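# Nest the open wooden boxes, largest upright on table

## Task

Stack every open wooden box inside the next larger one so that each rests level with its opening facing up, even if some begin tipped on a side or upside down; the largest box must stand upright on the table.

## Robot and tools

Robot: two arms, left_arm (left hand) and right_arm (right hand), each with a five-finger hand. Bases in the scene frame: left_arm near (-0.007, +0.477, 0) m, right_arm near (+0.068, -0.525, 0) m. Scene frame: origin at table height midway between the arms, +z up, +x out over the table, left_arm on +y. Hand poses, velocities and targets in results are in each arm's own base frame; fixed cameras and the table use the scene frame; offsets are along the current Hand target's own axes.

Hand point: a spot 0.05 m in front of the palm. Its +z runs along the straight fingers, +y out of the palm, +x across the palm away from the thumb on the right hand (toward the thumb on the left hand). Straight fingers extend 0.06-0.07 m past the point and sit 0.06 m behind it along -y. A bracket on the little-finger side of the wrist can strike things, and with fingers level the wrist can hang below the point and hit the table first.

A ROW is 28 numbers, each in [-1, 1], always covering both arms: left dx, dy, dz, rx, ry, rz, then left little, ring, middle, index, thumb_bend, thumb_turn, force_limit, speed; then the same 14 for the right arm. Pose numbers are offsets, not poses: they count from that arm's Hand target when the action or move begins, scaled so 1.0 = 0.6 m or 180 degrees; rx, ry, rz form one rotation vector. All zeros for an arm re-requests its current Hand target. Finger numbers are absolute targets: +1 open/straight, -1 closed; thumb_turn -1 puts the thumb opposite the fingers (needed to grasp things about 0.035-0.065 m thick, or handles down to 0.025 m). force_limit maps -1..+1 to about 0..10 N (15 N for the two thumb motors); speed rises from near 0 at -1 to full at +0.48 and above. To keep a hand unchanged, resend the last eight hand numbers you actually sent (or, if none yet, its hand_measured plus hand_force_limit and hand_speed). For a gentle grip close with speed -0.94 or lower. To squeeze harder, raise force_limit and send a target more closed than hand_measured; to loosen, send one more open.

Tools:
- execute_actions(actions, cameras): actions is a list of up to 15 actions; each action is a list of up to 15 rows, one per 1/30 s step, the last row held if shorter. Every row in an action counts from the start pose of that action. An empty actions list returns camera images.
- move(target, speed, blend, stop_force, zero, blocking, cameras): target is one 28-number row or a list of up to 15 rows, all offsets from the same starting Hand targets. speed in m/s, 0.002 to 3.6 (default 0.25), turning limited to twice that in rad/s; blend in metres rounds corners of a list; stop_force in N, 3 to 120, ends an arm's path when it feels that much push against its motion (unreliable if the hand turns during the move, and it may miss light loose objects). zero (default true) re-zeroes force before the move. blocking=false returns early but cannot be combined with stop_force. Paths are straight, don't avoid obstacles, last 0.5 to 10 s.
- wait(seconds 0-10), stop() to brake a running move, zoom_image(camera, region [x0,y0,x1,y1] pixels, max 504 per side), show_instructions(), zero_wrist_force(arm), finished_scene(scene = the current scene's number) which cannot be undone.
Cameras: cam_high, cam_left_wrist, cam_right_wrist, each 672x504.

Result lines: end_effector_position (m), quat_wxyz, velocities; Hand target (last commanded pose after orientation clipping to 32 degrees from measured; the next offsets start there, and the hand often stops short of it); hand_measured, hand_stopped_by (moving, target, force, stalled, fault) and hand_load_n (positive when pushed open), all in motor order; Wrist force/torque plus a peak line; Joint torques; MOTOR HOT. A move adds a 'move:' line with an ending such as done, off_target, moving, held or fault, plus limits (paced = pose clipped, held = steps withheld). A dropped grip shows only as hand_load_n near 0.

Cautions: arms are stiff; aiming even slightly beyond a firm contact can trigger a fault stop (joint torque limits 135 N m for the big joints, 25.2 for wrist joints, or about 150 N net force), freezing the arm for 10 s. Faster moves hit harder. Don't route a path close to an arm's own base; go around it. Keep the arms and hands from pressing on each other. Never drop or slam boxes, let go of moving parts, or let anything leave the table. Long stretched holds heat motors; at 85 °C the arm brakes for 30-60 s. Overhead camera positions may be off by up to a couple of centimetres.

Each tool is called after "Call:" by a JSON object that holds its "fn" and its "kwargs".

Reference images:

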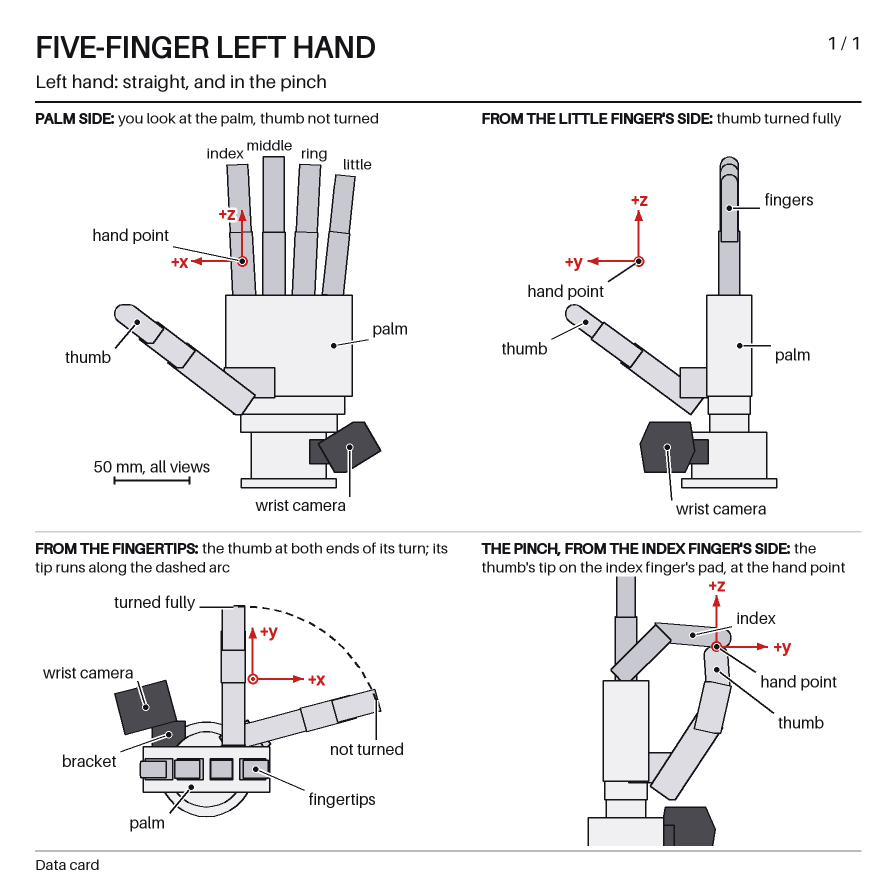

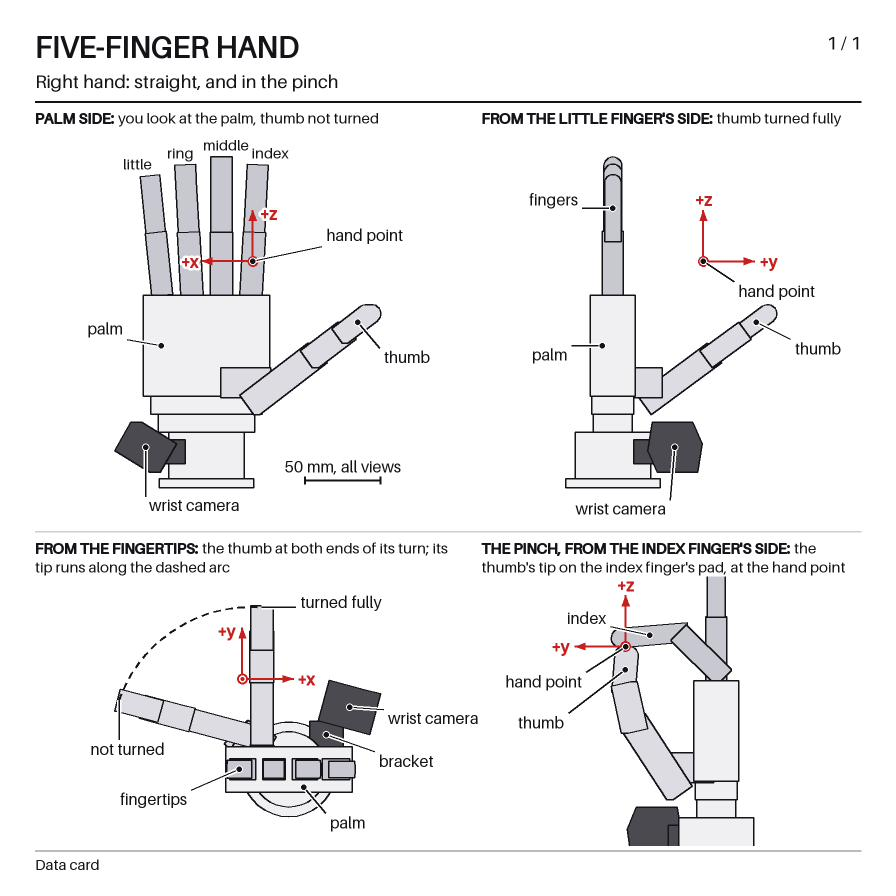

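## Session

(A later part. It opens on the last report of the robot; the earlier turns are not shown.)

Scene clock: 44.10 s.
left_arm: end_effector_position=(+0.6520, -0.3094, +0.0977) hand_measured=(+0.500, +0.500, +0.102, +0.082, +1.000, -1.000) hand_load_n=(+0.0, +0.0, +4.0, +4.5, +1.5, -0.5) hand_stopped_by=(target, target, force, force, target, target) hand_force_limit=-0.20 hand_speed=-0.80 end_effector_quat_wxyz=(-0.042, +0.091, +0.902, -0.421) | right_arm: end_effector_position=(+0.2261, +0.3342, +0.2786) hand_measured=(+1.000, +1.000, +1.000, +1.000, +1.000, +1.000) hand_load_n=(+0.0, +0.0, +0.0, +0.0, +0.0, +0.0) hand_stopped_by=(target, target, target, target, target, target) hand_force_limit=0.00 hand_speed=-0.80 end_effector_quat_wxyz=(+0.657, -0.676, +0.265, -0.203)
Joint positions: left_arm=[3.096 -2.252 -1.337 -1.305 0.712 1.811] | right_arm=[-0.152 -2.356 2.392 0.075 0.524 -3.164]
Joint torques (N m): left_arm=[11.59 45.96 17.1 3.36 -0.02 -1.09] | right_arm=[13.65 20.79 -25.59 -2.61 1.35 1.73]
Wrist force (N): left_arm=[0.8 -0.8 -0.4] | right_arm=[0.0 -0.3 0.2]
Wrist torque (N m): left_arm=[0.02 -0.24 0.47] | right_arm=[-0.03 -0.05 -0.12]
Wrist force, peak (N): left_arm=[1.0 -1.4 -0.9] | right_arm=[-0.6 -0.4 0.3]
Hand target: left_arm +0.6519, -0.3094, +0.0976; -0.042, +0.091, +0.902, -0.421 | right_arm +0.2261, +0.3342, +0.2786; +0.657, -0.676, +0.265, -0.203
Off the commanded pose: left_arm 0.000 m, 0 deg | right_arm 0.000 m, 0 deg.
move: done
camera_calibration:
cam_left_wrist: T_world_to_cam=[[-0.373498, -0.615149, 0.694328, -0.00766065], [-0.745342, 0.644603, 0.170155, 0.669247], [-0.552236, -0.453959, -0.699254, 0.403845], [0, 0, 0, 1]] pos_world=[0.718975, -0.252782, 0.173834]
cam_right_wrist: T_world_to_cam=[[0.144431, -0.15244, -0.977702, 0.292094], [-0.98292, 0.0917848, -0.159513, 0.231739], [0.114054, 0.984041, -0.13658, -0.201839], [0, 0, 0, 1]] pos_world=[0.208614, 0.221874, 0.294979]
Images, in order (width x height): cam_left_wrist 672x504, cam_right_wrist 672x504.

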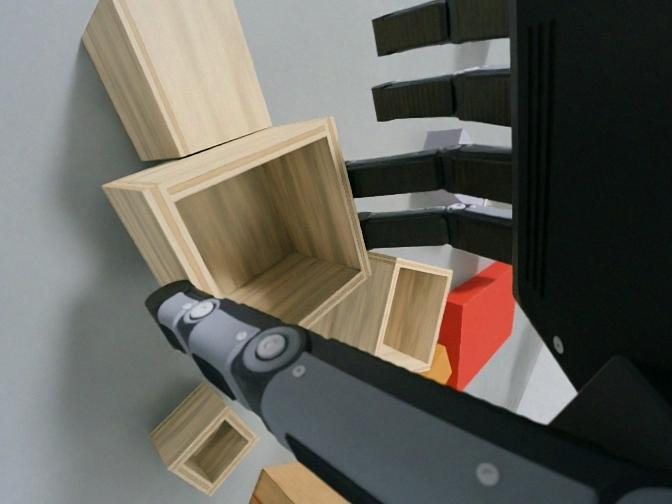

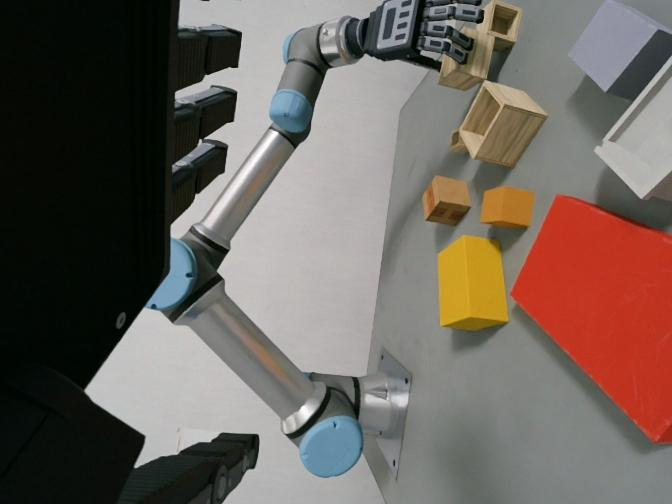

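Call:
{"fn": "move", "kwargs": {"target": [[0,-0.0703,-0.059,0,0,0,0.5,0.5,-0.25,-0.25,1,-1,-0.2,-0.8,0,0,0,0,0,0,1,1,1,1,1,1,0,-0.8],[0.2999,-0.0759,-0.0538,0,0.1578,0.1319,0.5,0.5,-0.25,-0.25,1,-1,-0.2,-0.8,0,0,0,0,0,0,1,1,1,1,1,1,0,-0.8]], "speed": 0.18, "blend": 0.02, "cameras": ["all"]}}

Scene clock: 49.60 s.
left_arm: end_effector_position=(+0.4746, -0.2780, +0.1531) hand_measured=(+0.500, +0.500, +0.102, +0.082, +1.000, -1.000) hand_load_n=(+0.0, +0.0, +4.0, +4.5, +1.5, -1.0) hand_stopped_by=(target, target, force, force, target, target) hand_force_limit=-0.20 hand_speed=-0.80 end_effector_quat_wxyz=(-0.174, +0.372, +0.826, -0.385) | right_arm: end_effector_position=(+0.2261, +0.3342, +0.2786) hand_measured=(+1.000, +1.000, +1.000, +1.000, +1.000, +1.000) hand_load_n=(+0.0, +0.0, +0.0, +0.0, +0.0, +0.0) hand_stopped_by=(target, target, target, target, target, target) hand_force_limit=0.00 hand_speed=-0.80 end_effector_quat_wxyz=(+0.657, -0.676, +0.265, -0.203)
Joint positions: left_arm=[3.034 -2.004 -1.464 -1.921 0.97 2.528] | right_arm=[-0.152 -2.356 2.392 0.075 0.524 -3.164]
Joint torques (N m): left_arm=[13.4 39.33 26.47 1.17 -1.18 -0.69] | right_arm=[13.98 20.8 -25.81 -2.45 1.29 1.76]
Wrist force (N): left_arm=[0.6 -0.6 -0.4] | right_arm=[-0.1 -0.3 0.2]
Wrist torque (N m): left_arm=[0.09 -0.22 0.48] | right_arm=[-0.07 -0.03 -0.13]
Wrist force, peak (N): left_arm=[-0.2 -1.8 -1.8] | right_arm=[-0.4 -0.6 0.7]
Hand target: left_arm +0.4747, -0.2779, +0.1531; -0.174, +0.372, +0.826, -0.385 | right_arm +0.2261, +0.3342, +0.2786; +0.657, -0.676, +0.265, -0.203
Off the commanded pose: left_arm 0.000 m, 0 deg | right_arm 0.000 m, 0 deg.
move: done
camera_calibration:
cam_left_wrist: T_world_to_cam=[[-0.667951, -0.267006, 0.694658, 0.143375], [-0.206858, 0.963251, 0.17134, 0.340181], [-0.714879, -0.0292489, -0.698637, 0.554108], [0, 0, 0, 1]] pos_world=[0.562257, -0.273191, 0.229236]
cam_right_wrist: T_world_to_cam=[[0.144431, -0.15244, -0.977702, 0.292094], [-0.98292, 0.0917848, -0.159513, 0.231739], [0.114054, 0.984041, -0.13658, -0.201839], [0, 0, 0, 1]] pos_world=[0.208614, 0.221874, 0.294979]

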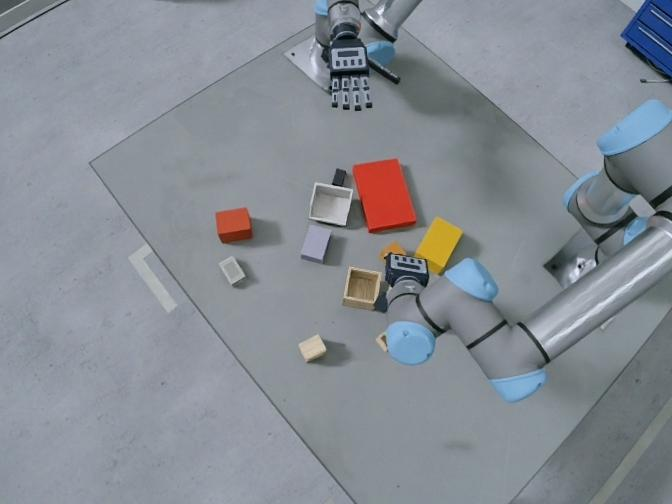

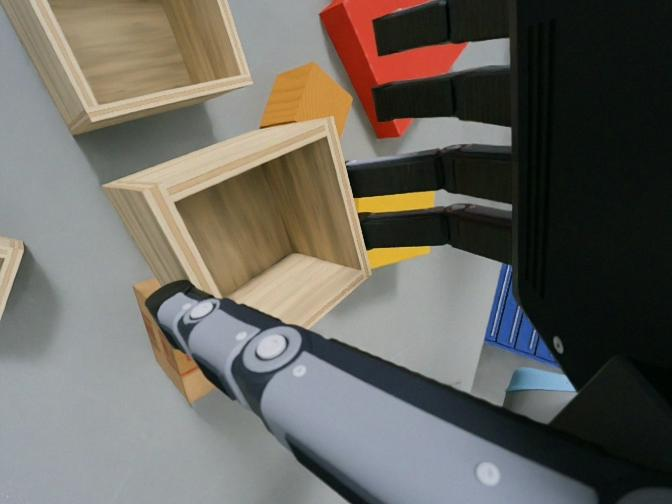

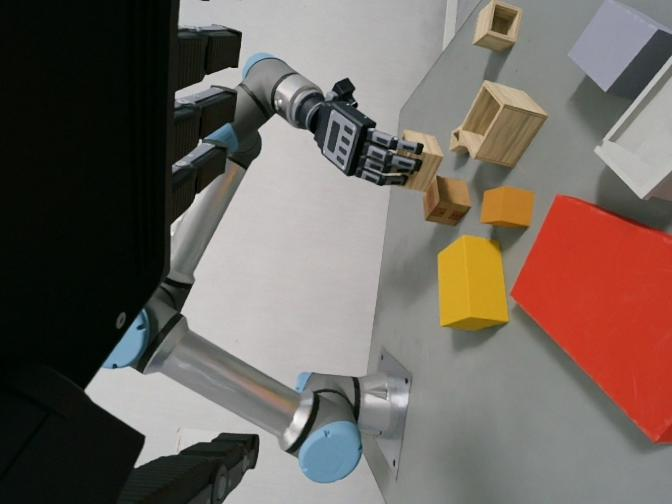

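Call:
{"fn": "zoom_image", "kwargs": {"camera": "cam_left_wrist", "region": [0, 0, 270, 150]}}

Call:
{"fn": "zoom_image", "kwargs": {"camera": "cam_left_wrist", "region": [90, 100, 390, 340]}}

Scaled by 1.867 from the camera's 672x504 image, which has a finer 960x720 frame.

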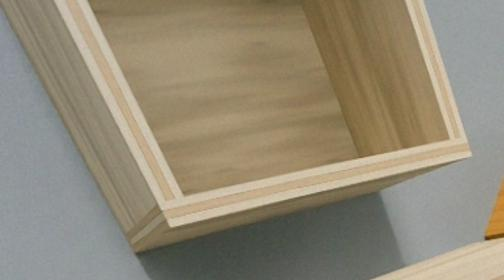

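Scaled by 1.680 from the camera's 672x504 image, which has a finer 960x720 frame.

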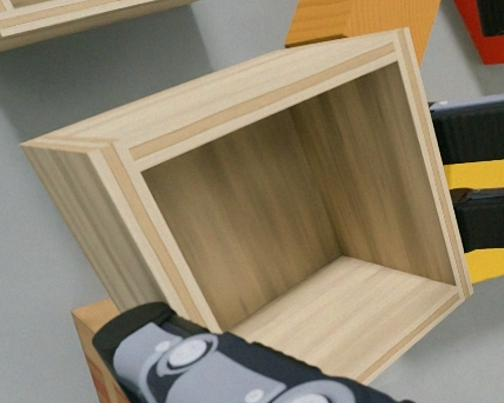

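Call:
{"fn": "move", "kwargs": {"target": [-0.1487,-0.0047,0.039,0,0,0,0.5,0.5,-0.25,-0.25,1,-1,-0.2,-0.8,0,0,0,0,0,0,1,1,1,1,1,1,0,-0.8], "speed": 0.12, "cameras": ["cam_left_wrist","cam_high"]}}

Call:
{"fn": "zoom_image", "kwargs": {"camera": "cam_left_wrist", "region": [40, 80, 340, 330]}}

Scene clock: 52.77 s.
left_arm: end_effector_position=(+0.5189, -0.3579, +0.1402) hand_measured=(+0.500, +0.500, +0.102, +0.082, +1.000, -1.000) hand_load_n=(+0.0, +0.0, +4.0, +4.5, +1.5, -1.0) hand_stopped_by=(target, target, force, force, target, target) hand_force_limit=-0.20 hand_speed=-0.80 end_effector_quat_wxyz=(-0.174, +0.372, +0.826, -0.385) | right_arm: end_effector_position=(+0.2261, +0.3342, +0.2786) hand_measured=(+1.000, +1.000, +1.000, +1.000, +1.000, +1.000) hand_load_n=(+0.0, -0.5, +0.0, +0.0, +0.0, +0.0) hand_stopped_by=(target, target, target, target, target, target) hand_force_limit=0.00 hand_speed=-0.80 end_effector_quat_wxyz=(+0.657, -0.676, +0.265, -0.203)
Joint positions: left_arm=[2.926 -2.172 -1.25 -1.904 0.905 2.421] | right_arm=[-0.152 -2.356 2.392 0.075 0.524 -3.164]
Joint torques (N m): left_arm=[10.6 43.29 29.56 0.32 1.24 1.95] | right_arm=[13.89 20.37 -25.16 -2.57 1.22 1.66]
Wrist force (N): left_arm=[0.7 -0.8 -0.5] | right_arm=[0.0 -0.5 0.3]
Wrist torque (N m): left_arm=[0.05 -0.23 0.40] | right_arm=[-0.08 -0.04 -0.13]
Wrist force, peak (N): left_arm=[1.9 -0.9 -0.6] | right_arm=[-0.3 -0.8 0.2]
Hand target: left_arm +0.5189, -0.3578, +0.1401; -0.174, +0.372, +0.826, -0.385 | right_arm +0.2261, +0.3342, +0.2786; +0.657, -0.676, +0.265, -0.203
Off the commanded pose: left_arm 0.000 m, 0 deg | right_arm 0.000 m, 0 deg.
move: done
camera_calibration:
cam_left_wrist: T_world_to_cam=[[-0.667984, -0.266943, 0.69465, 0.16064], [-0.206745, 0.963271, 0.171361, 0.42845], [-0.71488, -0.0291492, -0.698639, 0.574323], [0, 0, 0, 1]] pos_world=[0.606457, -0.353091, 0.216236]
Images, in order (width x height): cam_high 672x504, cam_left_wrist 672x504.

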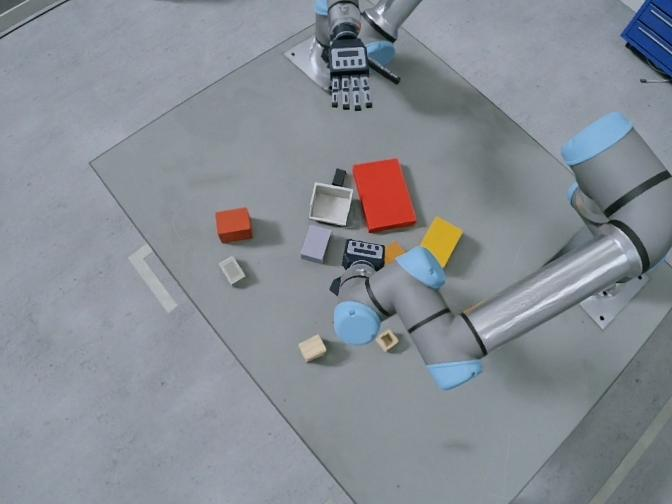

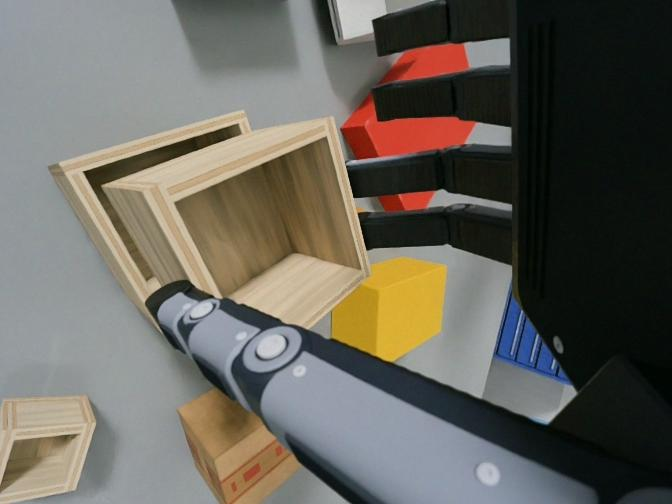

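Scaled by 1.680 from the camera's 672x504 image, which has a finer 960x720 frame.

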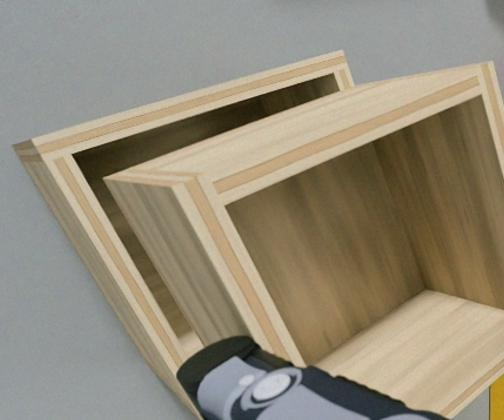

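Call:
{"fn": "move", "kwargs": {"target": [0,0.0411,0.0344,0,0,0,0.5,0.5,-0.25,-0.25,1,-1,-0.2,-0.8,0,0,0,0,0,0,1,1,1,1,1,1,0,-0.8], "speed": 0.04, "stop_force": 4, "cameras": ["cam_left_wrist"]}}

Call:
{"fn": "zoom_image", "kwargs": {"camera": "cam_left_wrist", "region": [40, 80, 400, 340]}}

Scene clock: 55.77 s.
left_arm: end_effector_position=(+0.5190, -0.3578, +0.1143) hand_measured=(+0.500, +0.500, +0.102, +0.082, +1.000, -1.000) hand_load_n=(+0.0, +0.0, +2.5, +6.0, +1.0, -1.5) hand_stopped_by=(target, target, force, force, target, target) hand_force_limit=-0.20 hand_speed=-0.80 end_effector_quat_wxyz=(-0.174, +0.373, +0.826, -0.385) | right_arm: end_effector_position=(+0.2261, +0.3342, +0.2786) hand_measured=(+1.000, +1.000, +1.000, +1.000, +1.000, +1.000) hand_load_n=(+0.0, +0.0, +0.0, +0.0, +0.0, -0.5) hand_stopped_by=(target, target, target, target, target, target) hand_force_limit=0.00 hand_speed=-0.80 end_effector_quat_wxyz=(+0.657, -0.676, +0.265, -0.203)
Joint positions: left_arm=[2.926 -2.191 -1.287 -1.847 0.905 2.421] | right_arm=[-0.152 -2.356 2.392 0.075 0.524 -3.164]
Joint torques (N m): left_arm=[9.39 44.91 17.58 2.68 0.75 1.88] | right_arm=[13.83 20.6 -25.56 -2.58 1.22 1.66]
Wrist force (N): left_arm=[0.6 -1.0 -0.2] | right_arm=[-0.1 -0.6 0.4]
Wrist torque (N m): left_arm=[0.02 -0.23 0.42] | right_arm=[-0.12 -0.04 -0.14]
Wrist force, peak (N): left_arm=[0.2 -4.4 -3.9] | right_arm=[-0.1 -0.6 0.4]
Hand target: left_arm +0.5189, -0.3578, +0.1143; -0.174, +0.372, +0.826, -0.385 (not the last commanded pose) | right_arm +0.2261, +0.3342, +0.2786; +0.657, -0.676, +0.265, -0.203
Off the commanded pose: left_arm 0.006 m, 0 deg | right_arm 0.000 m, 0 deg.
move: contact (left_arm)
camera_calibration:
cam_left_wrist: T_world_to_cam=[[-0.668067, -0.267012, 0.694544, 0.178702], [-0.206817, 0.963252, 0.171382, 0.432828], [-0.714782, -0.029149, -0.69874, 0.556332], [0, 0, 0, 1]] pos_world=[0.606557, -0.352991, 0.190436]
Images, in order (width x height): cam_left_wrist 672x504.

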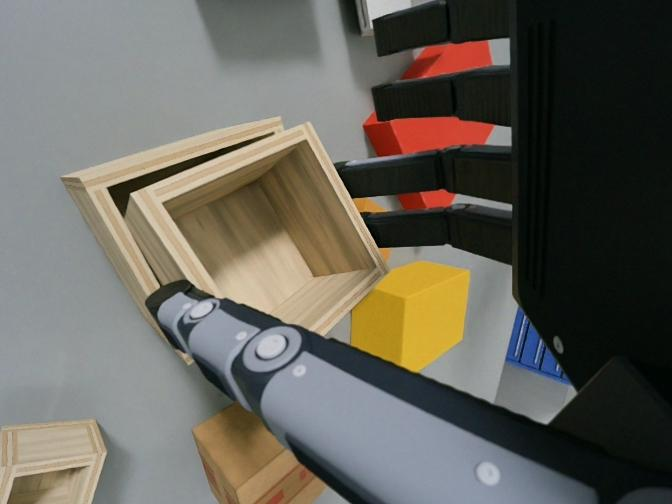

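Scaled by 1.400 from the camera's 672x504 image, which has a finer 960x720 frame.

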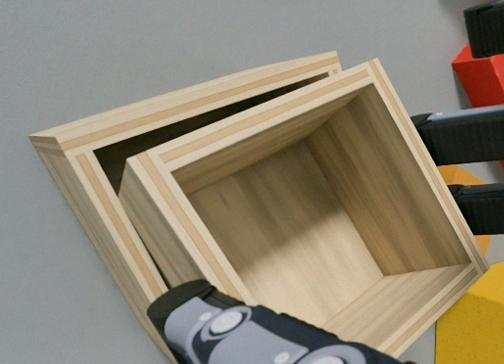

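Call:
{"fn": "move", "kwargs": {"target": [0,-0.0345,-0.0289,0,0,0,0.5,0.5,-0.25,-0.25,1,-1,-0.2,-0.8,0,0,0,0,0,0,1,1,1,1,1,1,0,-0.8], "speed": 0.06, "cameras": ["cam_left_wrist"]}}

Call:
{"fn": "zoom_image", "kwargs": {"camera": "cam_left_wrist", "region": [40, 80, 400, 340]}}

Scene clock: 57.47 s.
left_arm: end_effector_position=(+0.5190, -0.3578, +0.1414) hand_measured=(+0.500, +0.500, +0.102, +0.082, +1.000, -1.000) hand_load_n=(+0.0, +0.0, +2.5, +6.0, +1.0, -1.5) hand_stopped_by=(target, target, force, force, target, target) hand_force_limit=-0.20 hand_speed=-0.80 end_effector_quat_wxyz=(-0.174, +0.373, +0.826, -0.385) | right_arm: end_effector_position=(+0.2261, +0.3342, +0.2786) hand_measured=(+1.000, +1.000, +1.000, +1.000, +1.000, +1.000) hand_load_n=(+0.0, +0.0, +0.0, +0.0, +0.0, +0.0) hand_stopped_by=(target, target, target, target, target, target) hand_force_limit=0.00 hand_speed=-0.80 end_effector_quat_wxyz=(+0.657, -0.676, +0.265, -0.203)
Joint positions: left_arm=[2.926 -2.171 -1.248 -1.906 0.905 2.421] | right_arm=[-0.152 -2.356 2.392 0.075 0.524 -3.164]
Joint torques (N m): left_arm=[-6.09 41.74 17.19 2.56 -2.35 -2.59] | right_arm=[13.8 20.71 -25.16 -2.58 1.18 1.66]
Wrist force (N): left_arm=[0.4 -0.5 -0.5] | right_arm=[-0.1 -0.4 0.4]
Wrist torque (N m): left_arm=[0.09 -0.20 0.38] | right_arm=[-0.07 -0.04 -0.13]
Wrist force, peak (N): left_arm=[0.9 -1.4 -1.2] | right_arm=[-0.2 -0.7 0.2]
Hand target: left_arm +0.5189, -0.3578, +0.1413; -0.174, +0.372, +0.826, -0.385 | right_arm +0.2261, +0.3342, +0.2786; +0.657, -0.676, +0.265, -0.203
Off the commanded pose: left_arm 0.000 m, 0 deg | right_arm 0.000 m, 0 deg.
move: done
camera_calibration:
cam_left_wrist: T_world_to_cam=[[-0.66811, -0.266946, 0.694528, 0.159932], [-0.206855, 0.963267, 0.171251, 0.42824], [-0.714731, -0.0292517, -0.698788, 0.575211], [0, 0, 0, 1]] pos_world=[0.606557, -0.352991, 0.217536]
Images, in order (width x height): cam_left_wrist 672x504.

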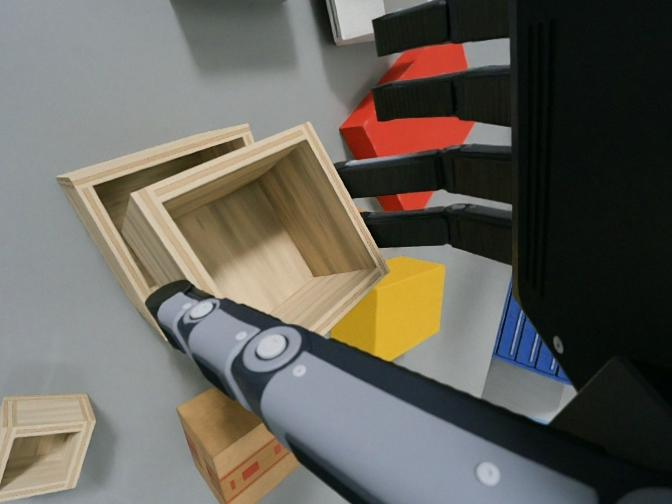

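Scaled by 1.400 from the camera's 672x504 image, which has a finer 960x720 frame.

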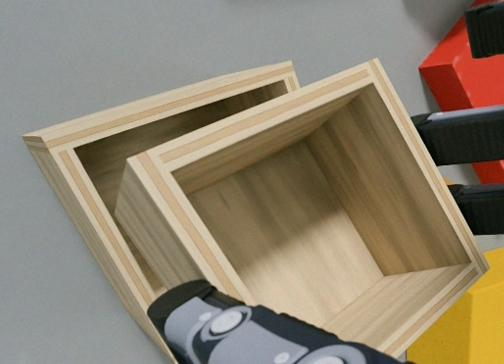

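Call:
{"fn": "move", "kwargs": {"target": [0.012,0.0023,0.0087,-0.001,-0.0829,0.0901,0.5,0.5,-0.25,-0.25,1,-1,-0.2,-0.8,0,0,0,0,0,0,1,1,1,1,1,1,0,-0.8], "speed": 0.2, "cameras": ["cam_left_wrist"]}}

Call:
{"fn": "zoom_image", "kwargs": {"camera": "cam_left_wrist", "region": [40, 80, 400, 340]}}

Scene clock: 61.33 s.
left_arm: end_effector_position=(+0.5119, -0.3544, +0.1369) hand_measured=(+0.500, +0.500, +0.102, +0.082, +1.000, -1.000) hand_load_n=(+0.0, +0.0, +2.5, +6.0, +1.5, -1.0) hand_stopped_by=(target, target, force, force, target, target) hand_force_limit=-0.20 hand_speed=-0.80 end_effector_quat_wxyz=(-0.009, +0.432, +0.782, -0.449) | right_arm: end_effector_position=(+0.2261, +0.3342, +0.2786) hand_measured=(+1.000, +1.000, +1.000, +1.000, +1.000, +1.000) hand_load_n=(+0.0, +0.0, +0.0, +0.0, +0.0, +0.0) hand_stopped_by=(target, target, target, target, target, target) hand_force_limit=0.00 hand_speed=-0.80 end_effector_quat_wxyz=(+0.657, -0.676, +0.265, -0.203)
Joint positions: left_arm=[3.006 -1.985 -1.593 -1.608 0.734 2.659] | right_arm=[-0.152 -2.356 2.392 0.075 0.524 -3.164]
Joint torques (N m): left_arm=[-9.45 42.08 17.83 1.6 -0.16 -0.63] | right_arm=[13.71 20.97 -25.01 -2.61 1.13 1.77]
Wrist force (N): left_arm=[1.2 -0.9 -0.3] | right_arm=[0.1 -0.2 0.3]
Wrist torque (N m): left_arm=[0.00 -0.28 0.40] | right_arm=[-0.05 -0.05 -0.12]
Wrist force, peak (N): left_arm=[1.4 -1.3 -0.3] | right_arm=[0.1 -0.5 0.5]
Hand target: left_arm +0.5118, -0.3545, +0.1369; -0.009, +0.432, +0.782, -0.449 | right_arm +0.2261, +0.3342, +0.2786; +0.657, -0.676, +0.265, -0.203
Off the commanded pose: left_arm 0.000 m, 0 deg | right_arm 0.000 m, 0 deg.
move: done
camera_calibration:
cam_left_wrist: T_world_to_cam=[[-0.826851, -0.0998191, 0.553492, 0.319104], [-0.225141, 0.960578, -0.163098, 0.478435], [-0.515392, -0.259472, -0.816728, 0.399643], [0, 0, 0, 1]] pos_world=[0.577539, -0.324025, 0.22781]
Images, in order (width x height): cam_left_wrist 672x504.

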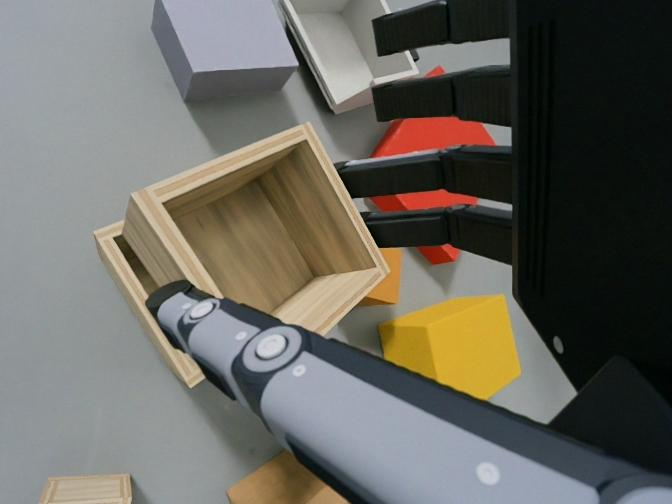

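Scaled by 1.400 from the camera's 672x504 image, which has a finer 960x720 frame.

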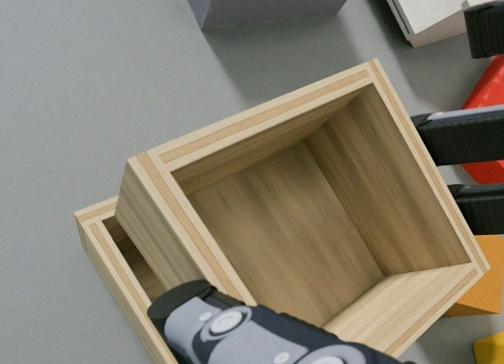

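Call:
{"fn": "zoom_image", "kwargs": {"camera": "cam_left_wrist", "region": [80, 180, 240, 400]}}

Scaled by 2.291 from the camera's 672x504 image, which has a finer 960x720 frame.

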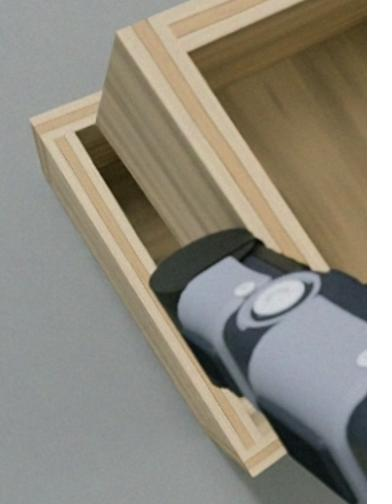

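Call:
{"fn": "zoom_image", "kwargs": {"camera": "cam_left_wrist", "region": [85, 180, 195, 310]}}

Call:
{"fn": "zoom_image", "kwargs": {"camera": "cam_left_wrist", "region": [140, 300, 230, 400]}}

Scaled by 3.877 from the camera's 672x504 image, which has a finer 960x720 frame.

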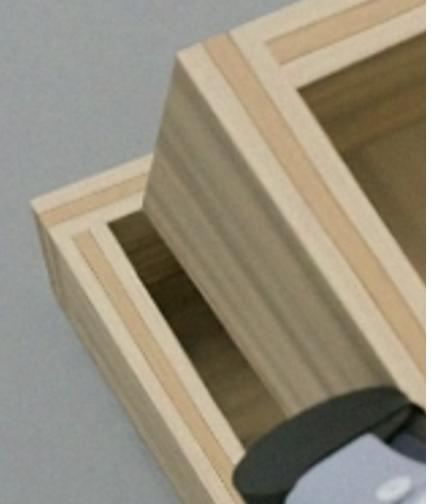

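Scaled by 5.040 from the camera's 672x504 image, which has a finer 960x720 frame.

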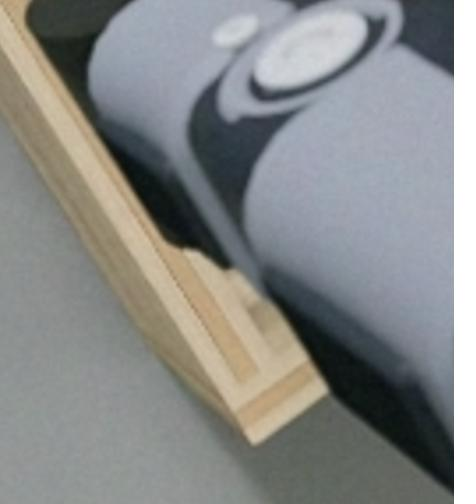

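Call:
{"fn": "move", "kwargs": {"target": [0.009,0.013,0.0073,0.005,0.0095,0.0079,0.5,0.5,-0.25,-0.25,1,-1,-0.2,-0.8,0,0,0,0,0,0,1,1,1,1,1,1,0,-0.8], "speed": 0.06, "cameras": ["cam_left_wrist"]}}

Call:
{"fn": "zoom_image", "kwargs": {"camera": "cam_left_wrist", "region": [85, 180, 235, 400]}}

Call:
{"fn": "zoom_image", "kwargs": {"camera": "cam_left_wrist", "region": [85, 180, 195, 310]}}

Scene clock: 64.90 s.
left_arm: end_effector_position=(+0.5119, -0.3521, +0.1267) hand_measured=(+0.500, +0.500, +0.102, +0.082, +1.000, -1.000) hand_load_n=(+0.0, +0.0, +2.0, +6.0, +1.5, -1.0) hand_stopped_by=(target, target, force, force, target, target) hand_force_limit=-0.20 hand_speed=-0.80 end_effector_quat_wxyz=(-0.019, +0.449, +0.772, -0.449) end_effector_velocity=(+0.001, -0.001, +0.001) end_effector_angular_velocity=(-0.002, -0.001, +0.005) | right_arm: end_effector_position=(+0.2261, +0.3342, +0.2786) hand_measured=(+1.000, +1.000, +1.000, +1.000, +1.000, +1.000) hand_load_n=(+0.0, +0.0, +0.0, -0.5, +0.0, +0.0) hand_stopped_by=(target, target, target, target, target, target) hand_force_limit=0.00 hand_speed=-0.80 end_effector_quat_wxyz=(+0.657, -0.676, +0.265, -0.203)
Joint positions: left_arm=[3.006 -2.009 -1.576 -1.641 0.753 2.714] | right_arm=[-0.152 -2.356 2.392 0.075 0.524 -3.164]
Joint velocities: left_arm=[-0.001 0.001 0 0.003 -0.004 -0.006] | right_arm=[within noise]
Joint torques (N m): left_arm=[-7.98 47.93 16.07 2.81 -3.12 -3.14] | right_arm=[13.37 21.24 -25.46 -2.56 1.08 1.69]
Wrist force (N): left_arm=[1.3 -1.1 -0.4] | right_arm=[-0.1 -0.3 -0.1]
Wrist torque (N m): left_arm=[-0.01 -0.29 0.42] | right_arm=[-0.03 -0.02 -0.14]
Wrist force, peak (N): left_arm=[1.7 -1.2 -0.7] | right_arm=[-0.3 -0.5 0.5]
Hand target: left_arm +0.5119, -0.3521, +0.1267; -0.019, +0.449, +0.773, -0.449 | right_arm +0.2261, +0.3342, +0.2786; +0.657, -0.676, +0.265, -0.203
Off the commanded pose: left_arm 0.000 m, 0 deg | right_arm 0.000 m, 0 deg.
move: done
camera_calibration:
cam_left_wrist: T_world_to_cam=[[-0.830399, -0.0648732, 0.55338, 0.339106], [-0.184321, 0.969262, -0.162964, 0.456697], [-0.525798, -0.237325, -0.816831, 0.405028], [0, 0, 0, 1]] pos_world=[0.578735, -0.324537, 0.21761]
Images, in order (width x height): cam_left_wrist 672x504.

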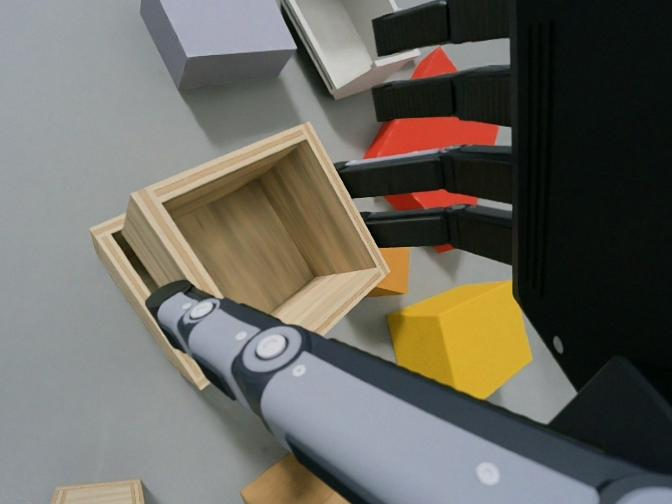

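Scaled by 2.291 from the camera's 672x504 image, which has a finer 960x720 frame.

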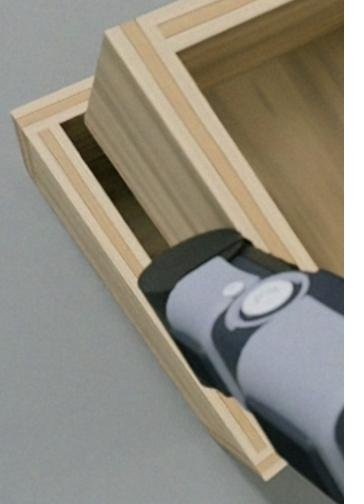

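Scaled by 3.877 from the camera's 672x504 image, which has a finer 960x720 frame.

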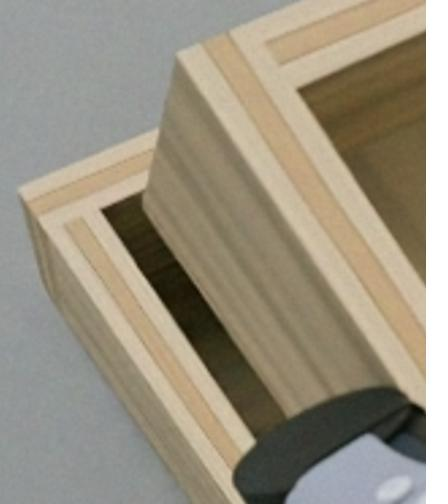

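Call:
{"fn": "move", "kwargs": {"target": [0.0254,0.0482,0.0404,0,0,0,0.5,0.5,-0.25,-0.25,1,-1,-0.2,-0.8,0,0,0,0,0,0,1,1,1,1,1,1,0,-0.8], "speed": 0.03, "stop_force": 3, "cameras": ["cam_left_wrist"]}}

Call:
{"fn": "zoom_image", "kwargs": {"camera": "cam_left_wrist", "region": [60, 100, 410, 400]}}

Scene clock: 68.00 s.
left_arm: end_effector_position=(+0.5119, -0.3521, +0.0860) hand_measured=(+0.500, +0.500, +0.102, +0.082, +1.000, -1.000) hand_load_n=(+0.0, +0.0, +2.5, +6.0, +1.0, -1.0) hand_stopped_by=(target, target, force, force, target, target) hand_force_limit=-0.20 hand_speed=-0.80 end_effector_quat_wxyz=(-0.019, +0.449, +0.773, -0.449) | right_arm: end_effector_position=(+0.2261, +0.3342, +0.2786) hand_measured=(+1.000, +1.000, +1.000, +1.000, +1.000, +1.000) hand_load_n=(+0.0, +0.0, +0.0, +0.0, +0.0, -0.5) hand_stopped_by=(target, target, target, target, target, target) hand_force_limit=0.00 hand_speed=-0.80 end_effector_quat_wxyz=(+0.657, -0.676, +0.265, -0.203)
Joint positions: left_arm=[3.006 -2.054 -1.624 -1.547 0.753 2.713] | right_arm=[-0.152 -2.356 2.392 0.075 0.524 -3.164]
Joint torques (N m): left_arm=[11.36 48.97 28.9 -0.42 0.15 -1.53] | right_arm=[13.16 20.54 -25.07 -2.63 1.11 1.71]
Wrist force (N): left_arm=[1.2 -1.5 -0.4] | right_arm=[-0.1 -0.2 0.2]
Wrist torque (N m): left_arm=[-0.02 -0.27 0.40] | right_arm=[-0.03 -0.04 -0.13]
Wrist force, peak (N): left_arm=[0.8 -1.8 -1.1] | right_arm=[-0.3 -0.4 0.6]
Hand target: left_arm +0.5119, -0.3521, +0.0860; -0.019, +0.449, +0.773, -0.449 | right_arm +0.2261, +0.3342, +0.2786; +0.657, -0.676, +0.265, -0.203
Off the commanded pose: left_arm 0.000 m, 0 deg | right_arm 0.000 m, 0 deg.
move: done
camera_calibration:
cam_left_wrist: T_world_to_cam=[[-0.830338, -0.0649689, 0.55346, 0.361492], [-0.18458, 0.969181, -0.16315, 0.450237], [-0.525804, -0.237627, -0.81674, 0.371753], [0, 0, 0, 1]] pos_world=[0.578734, -0.324537, 0.17701]
Images, in order (width x height): cam_left_wrist 672x504.

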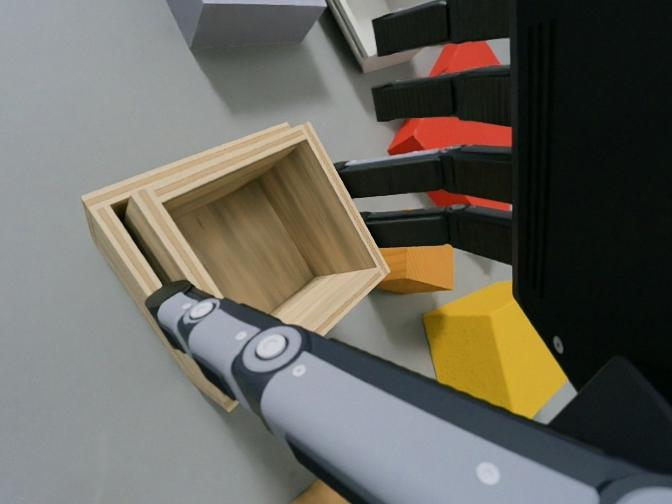

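Scaled by 1.440 from the camera's 672x504 image, which has a finer 960x720 frame.

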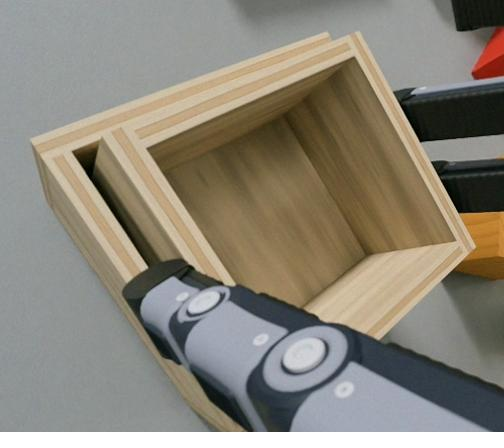

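Call:
{"fn": "move", "kwargs": {"target": [0.0087,0.0166,0.0139,0,0,0,0.5,0.5,-0.25,-0.25,1,-1,-0.2,-0.8,0,0,0,0,0,0,1,1,1,1,1,1,0,-0.8], "speed": 0.025, "stop_force": 3, "cameras": ["cam_left_wrist"]}}

Call:
{"fn": "zoom_image", "kwargs": {"camera": "cam_left_wrist", "region": [60, 100, 410, 400]}}

Scene clock: 69.17 s.
left_arm: end_effector_position=(+0.5120, -0.3521, +0.0853) hand_measured=(+0.500, +0.500, +0.102, +0.082, +1.000, -1.000) hand_load_n=(+0.0, +0.0, +2.0, +6.0, +1.5, -1.0) hand_stopped_by=(target, target, force, force, target, target) hand_force_limit=-0.20 hand_speed=-0.80 end_effector_quat_wxyz=(-0.018, +0.449, +0.773, -0.449) | right_arm: end_effector_position=(+0.2261, +0.3342, +0.2786) hand_measured=(+1.000, +1.000, +1.000, +1.000, +1.000, +1.000) hand_load_n=(+0.0, +0.0, +0.0, +0.0, +0.0, -0.5) hand_stopped_by=(target, target, target, target, target, target) hand_force_limit=0.00 hand_speed=-0.80 end_effector_quat_wxyz=(+0.657, -0.676, +0.265, -0.203)
Joint positions: left_arm=[3.006 -2.055 -1.625 -1.546 0.753 2.713] | right_arm=[-0.152 -2.356 2.392 0.075 0.524 -3.164]
Joint torques (N m): left_arm=[10.28 35.89 23.73 2.27 0.69 -2.51] | right_arm=[13.46 20.6 -25.01 -2.53 1.08 1.67]
Wrist force (N): left_arm=[0.3 -3.7 -1.6] | right_arm=[0.0 0.0 0.2]
Wrist torque (N m): left_arm=[0.09 -0.24 0.36] | right_arm=[-0.03 -0.05 -0.12]
Wrist force, peak (N): left_arm=[-1.7 -12.8 -7.9] | right_arm=[0.0 -0.6 0.6]
Hand target: left_arm +0.5120, -0.3521, +0.0853; -0.018, +0.449, +0.773, -0.449 (not the last commanded pose) | right_arm +0.2261, +0.3342, +0.2786; +0.657, -0.676, +0.265, -0.203
Off the commanded pose: left_arm 0.013 m, 0 deg | right_arm 0.000 m, 0 deg.
move: contact (left_arm)
camera_calibration:
cam_left_wrist: T_world_to_cam=[[-0.830436, -0.0648683, 0.553324, 0.362132], [-0.184467, 0.96919, -0.163228, 0.450076], [-0.525688, -0.23762, -0.816816, 0.371101], [0, 0, 0, 1]] pos_world=[0.578835, -0.324537, 0.17621]
Images, in order (width x height): cam_left_wrist 672x504.

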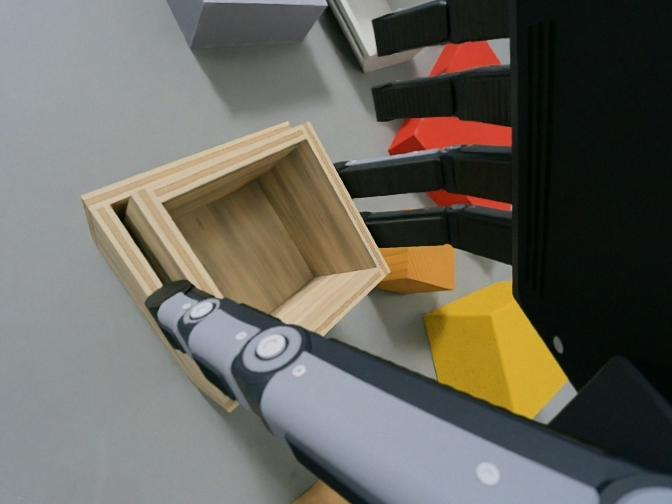

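Scaled by 1.440 from the camera's 672x504 image, which has a finer 960x720 frame.

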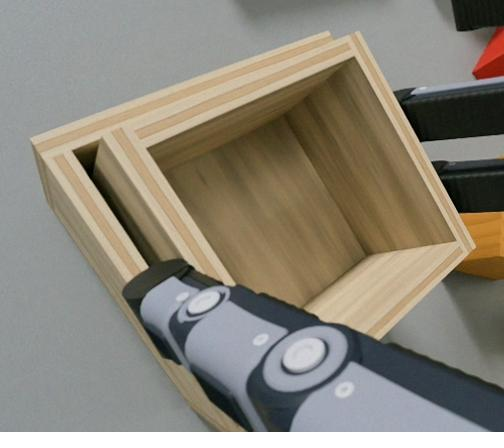

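Call:
{"fn": "move", "kwargs": {"target": [0,0,0,0,0,0,0.5,0.5,0.3,0.3,1,-1,-0.2,-0.96,0,0,0,0,0,0,1,1,1,1,1,1,0,-0.8], "speed": 0.05, "cameras": ["cam_left_wrist"]}}

Call:
{"fn": "zoom_image", "kwargs": {"camera": "cam_left_wrist", "region": [60, 100, 410, 400]}}

Scene clock: 72.03 s.
left_arm: end_effector_position=(+0.5120, -0.3521, +0.0852) hand_measured=(+0.500, +0.500, +0.300, +0.300, +1.000, -1.000) hand_load_n=(+0.0, +0.0, +0.0, +0.0, +0.0, +0.0) hand_stopped_by=(target, target, target, target, target, target) hand_force_limit=-0.20 hand_speed=-0.96 end_effector_quat_wxyz=(-0.018, +0.449, +0.773, -0.449) | right_arm: end_effector_position=(+0.2261, +0.3342, +0.2786) hand_measured=(+1.000, +1.000, +1.000, +1.000, +1.000, +1.000) hand_load_n=(+0.0, +0.0, +0.0, +0.0, +0.0, -0.5) hand_stopped_by=(target, target, target, target, target, target) hand_force_limit=0.00 hand_speed=-0.80 end_effector_quat_wxyz=(+0.657, -0.676, +0.265, -0.203)
Joint positions: left_arm=[3.006 -2.055 -1.625 -1.546 0.753 2.713] | right_arm=[-0.152 -2.356 2.392 0.075 0.524 -3.164]
Joint torques (N m): left_arm=[10.1 38.86 18.07 2.31 0.82 -0.78] | right_arm=[13.3 20.55 -24.73 -2.58 1.05 1.59]
Wrist force (N): left_arm=[0.8 -1.5 -0.7] | right_arm=[-0.1 -0.1 0.0]
Wrist torque (N m): left_arm=[-0.03 -0.24 0.41] | right_arm=[-0.02 -0.03 -0.13]
Wrist force, peak (N): left_arm=[-0.2 -4.8 -4.7] | right_arm=[-0.1 -0.5 0.4]
Hand target: left_arm +0.5120, -0.3521, +0.0853; -0.018, +0.449, +0.773, -0.449 | right_arm +0.2261, +0.3342, +0.2786; +0.657, -0.676, +0.265, -0.203
Off the commanded pose: left_arm 0.000 m, 0 deg | right_arm 0.000 m, 0 deg.
move: done
camera_calibration:
cam_left_wrist: T_world_to_cam=[[-0.830436, -0.0648683, 0.553324, 0.362132], [-0.184467, 0.96919, -0.163228, 0.450076], [-0.525688, -0.23762, -0.816816, 0.371101], [0, 0, 0, 1]] pos_world=[0.578835, -0.324537, 0.17621]
Images, in order (width x height): cam_left_wrist 672x504.

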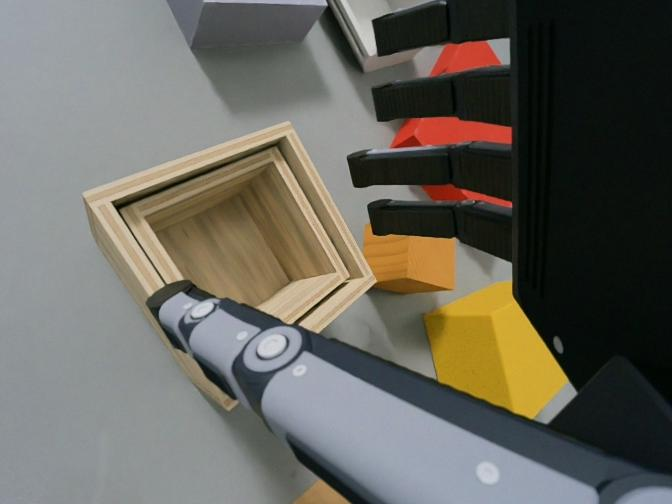

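Scaled by 1.440 from the camera's 672x504 image, which has a finer 960x720 frame.

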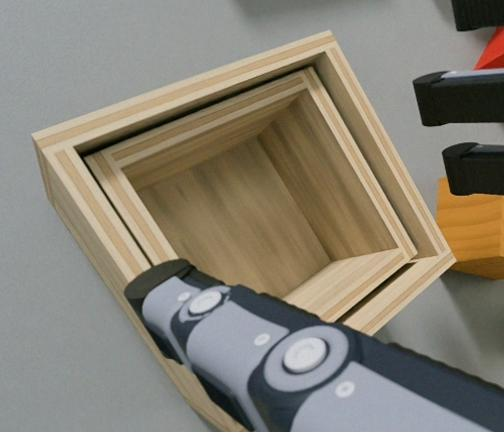

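Call:
{"fn": "move", "kwargs": {"target": [[-0.0531,-0.1006,-0.0847,0,0,0,0.5,0.5,0.3,0.3,1,-1,-0.2,-0.96,0,0,0,0,0,0,1,1,1,1,1,1,0,-0.8],[-0.1633,0.1455,-0.1958,-0.1512,-0.4729,-0.5239,-1,-1,0.35,0.35,1,-1,-0.2,0,0,0,0,0,0,0,1,1,1,1,1,1,0,-0.8]], "speed": [0.12,0.4], "blend": [0.01,0], "cameras": ["all"]}}

Scene clock: 80.23 s.
left_arm: end_effector_position=(+0.6802, -0.3251, +0.1299) hand_measured=(-1.000, -1.000, +0.350, +0.350, +1.000, -1.000) hand_load_n=(+0.0, +0.0, +0.0, +0.0, +0.0, +0.0) hand_stopped_by=(target, target, target, target, target, target) hand_force_limit=-0.20 hand_speed=0.00 end_effector_quat_wxyz=(+0.241, -0.581, +0.718, -0.298) | right_arm: end_effector_position=(+0.2261, +0.3342, +0.2786) hand_measured=(+1.000, +1.000, +1.000, +1.000, +1.000, +1.000) hand_load_n=(+0.0, +0.0, +0.0, +0.0, +0.5, -0.5) hand_stopped_by=(target, target, target, target, target, target) hand_force_limit=0.00 hand_speed=-0.80 end_effector_quat_wxyz=(+0.657, -0.676, +0.265, -0.203)
Joint positions: left_arm=[2.912 -2.127 -1.688 -0.112 1.584 -0.014] | right_arm=[-0.152 -2.356 2.392 0.075 0.524 -3.164]
Joint torques (N m): left_arm=[12.75 51.16 27.11 1.45 1.72 -3.13] | right_arm=[12.86 20.21 -24.95 -2.51 1.04 1.58]
Wrist force (N): left_arm=[0.8 -1.3 -1.1] | right_arm=[-0.3 -0.5 0.0]
Wrist torque (N m): left_arm=[0.05 -0.27 0.44] | right_arm=[-0.08 0.00 -0.15]
Wrist force, peak (N): left_arm=[1.1 -2.3 -1.0] | right_arm=[-0.1 -0.7 0.5]
Hand target: left_arm +0.6802, -0.3251, +0.1299; +0.241, -0.581, +0.718, -0.298 | right_arm +0.2261, +0.3342, +0.2786; +0.657, -0.676, +0.265, -0.203
Off the commanded pose: left_arm 0.000 m, 0 deg | right_arm 0.000 m, 0 deg.
move: done
camera_calibration:
cam_left_wrist: T_world_to_cam=[[0.668707, -0.390216, 0.6329, -0.657036], [-0.634807, -0.742806, 0.212742, 0.163093], [0.387107, -0.544031, -0.744431, -0.227497], [0, 0, 0, 1]] pos_world=[0.630962, -0.259005, 0.211786]
cam_right_wrist: T_world_to_cam=[[0.144431, -0.15244, -0.977702, 0.292094], [-0.98292, 0.0917848, -0.159513, 0.231739], [0.114054, 0.984041, -0.13658, -0.201839], [0, 0, 0, 1]] pos_world=[0.208614, 0.221874, 0.294979]

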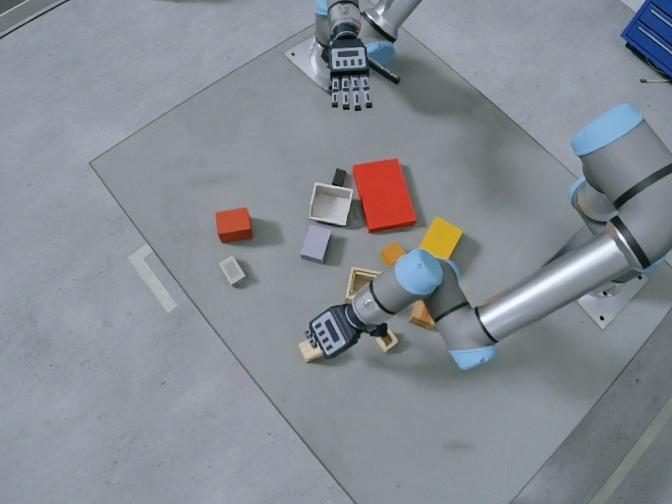

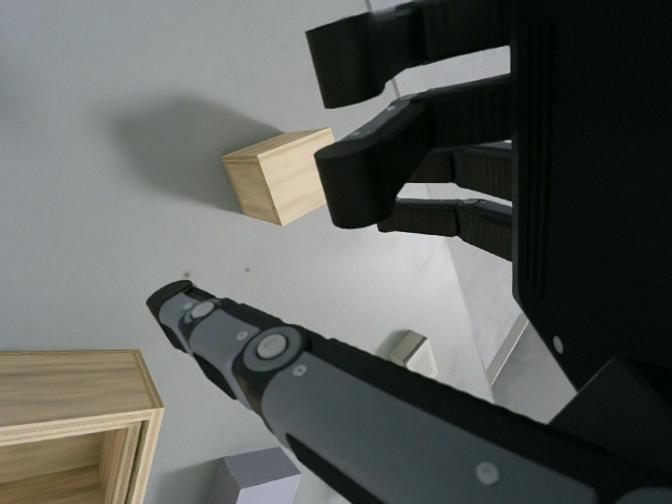

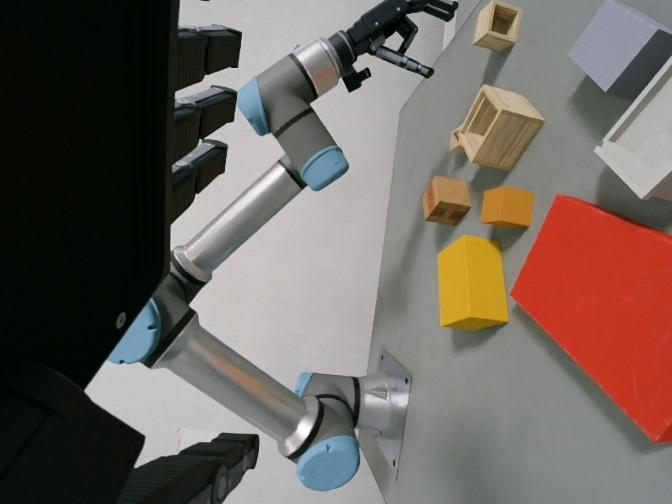

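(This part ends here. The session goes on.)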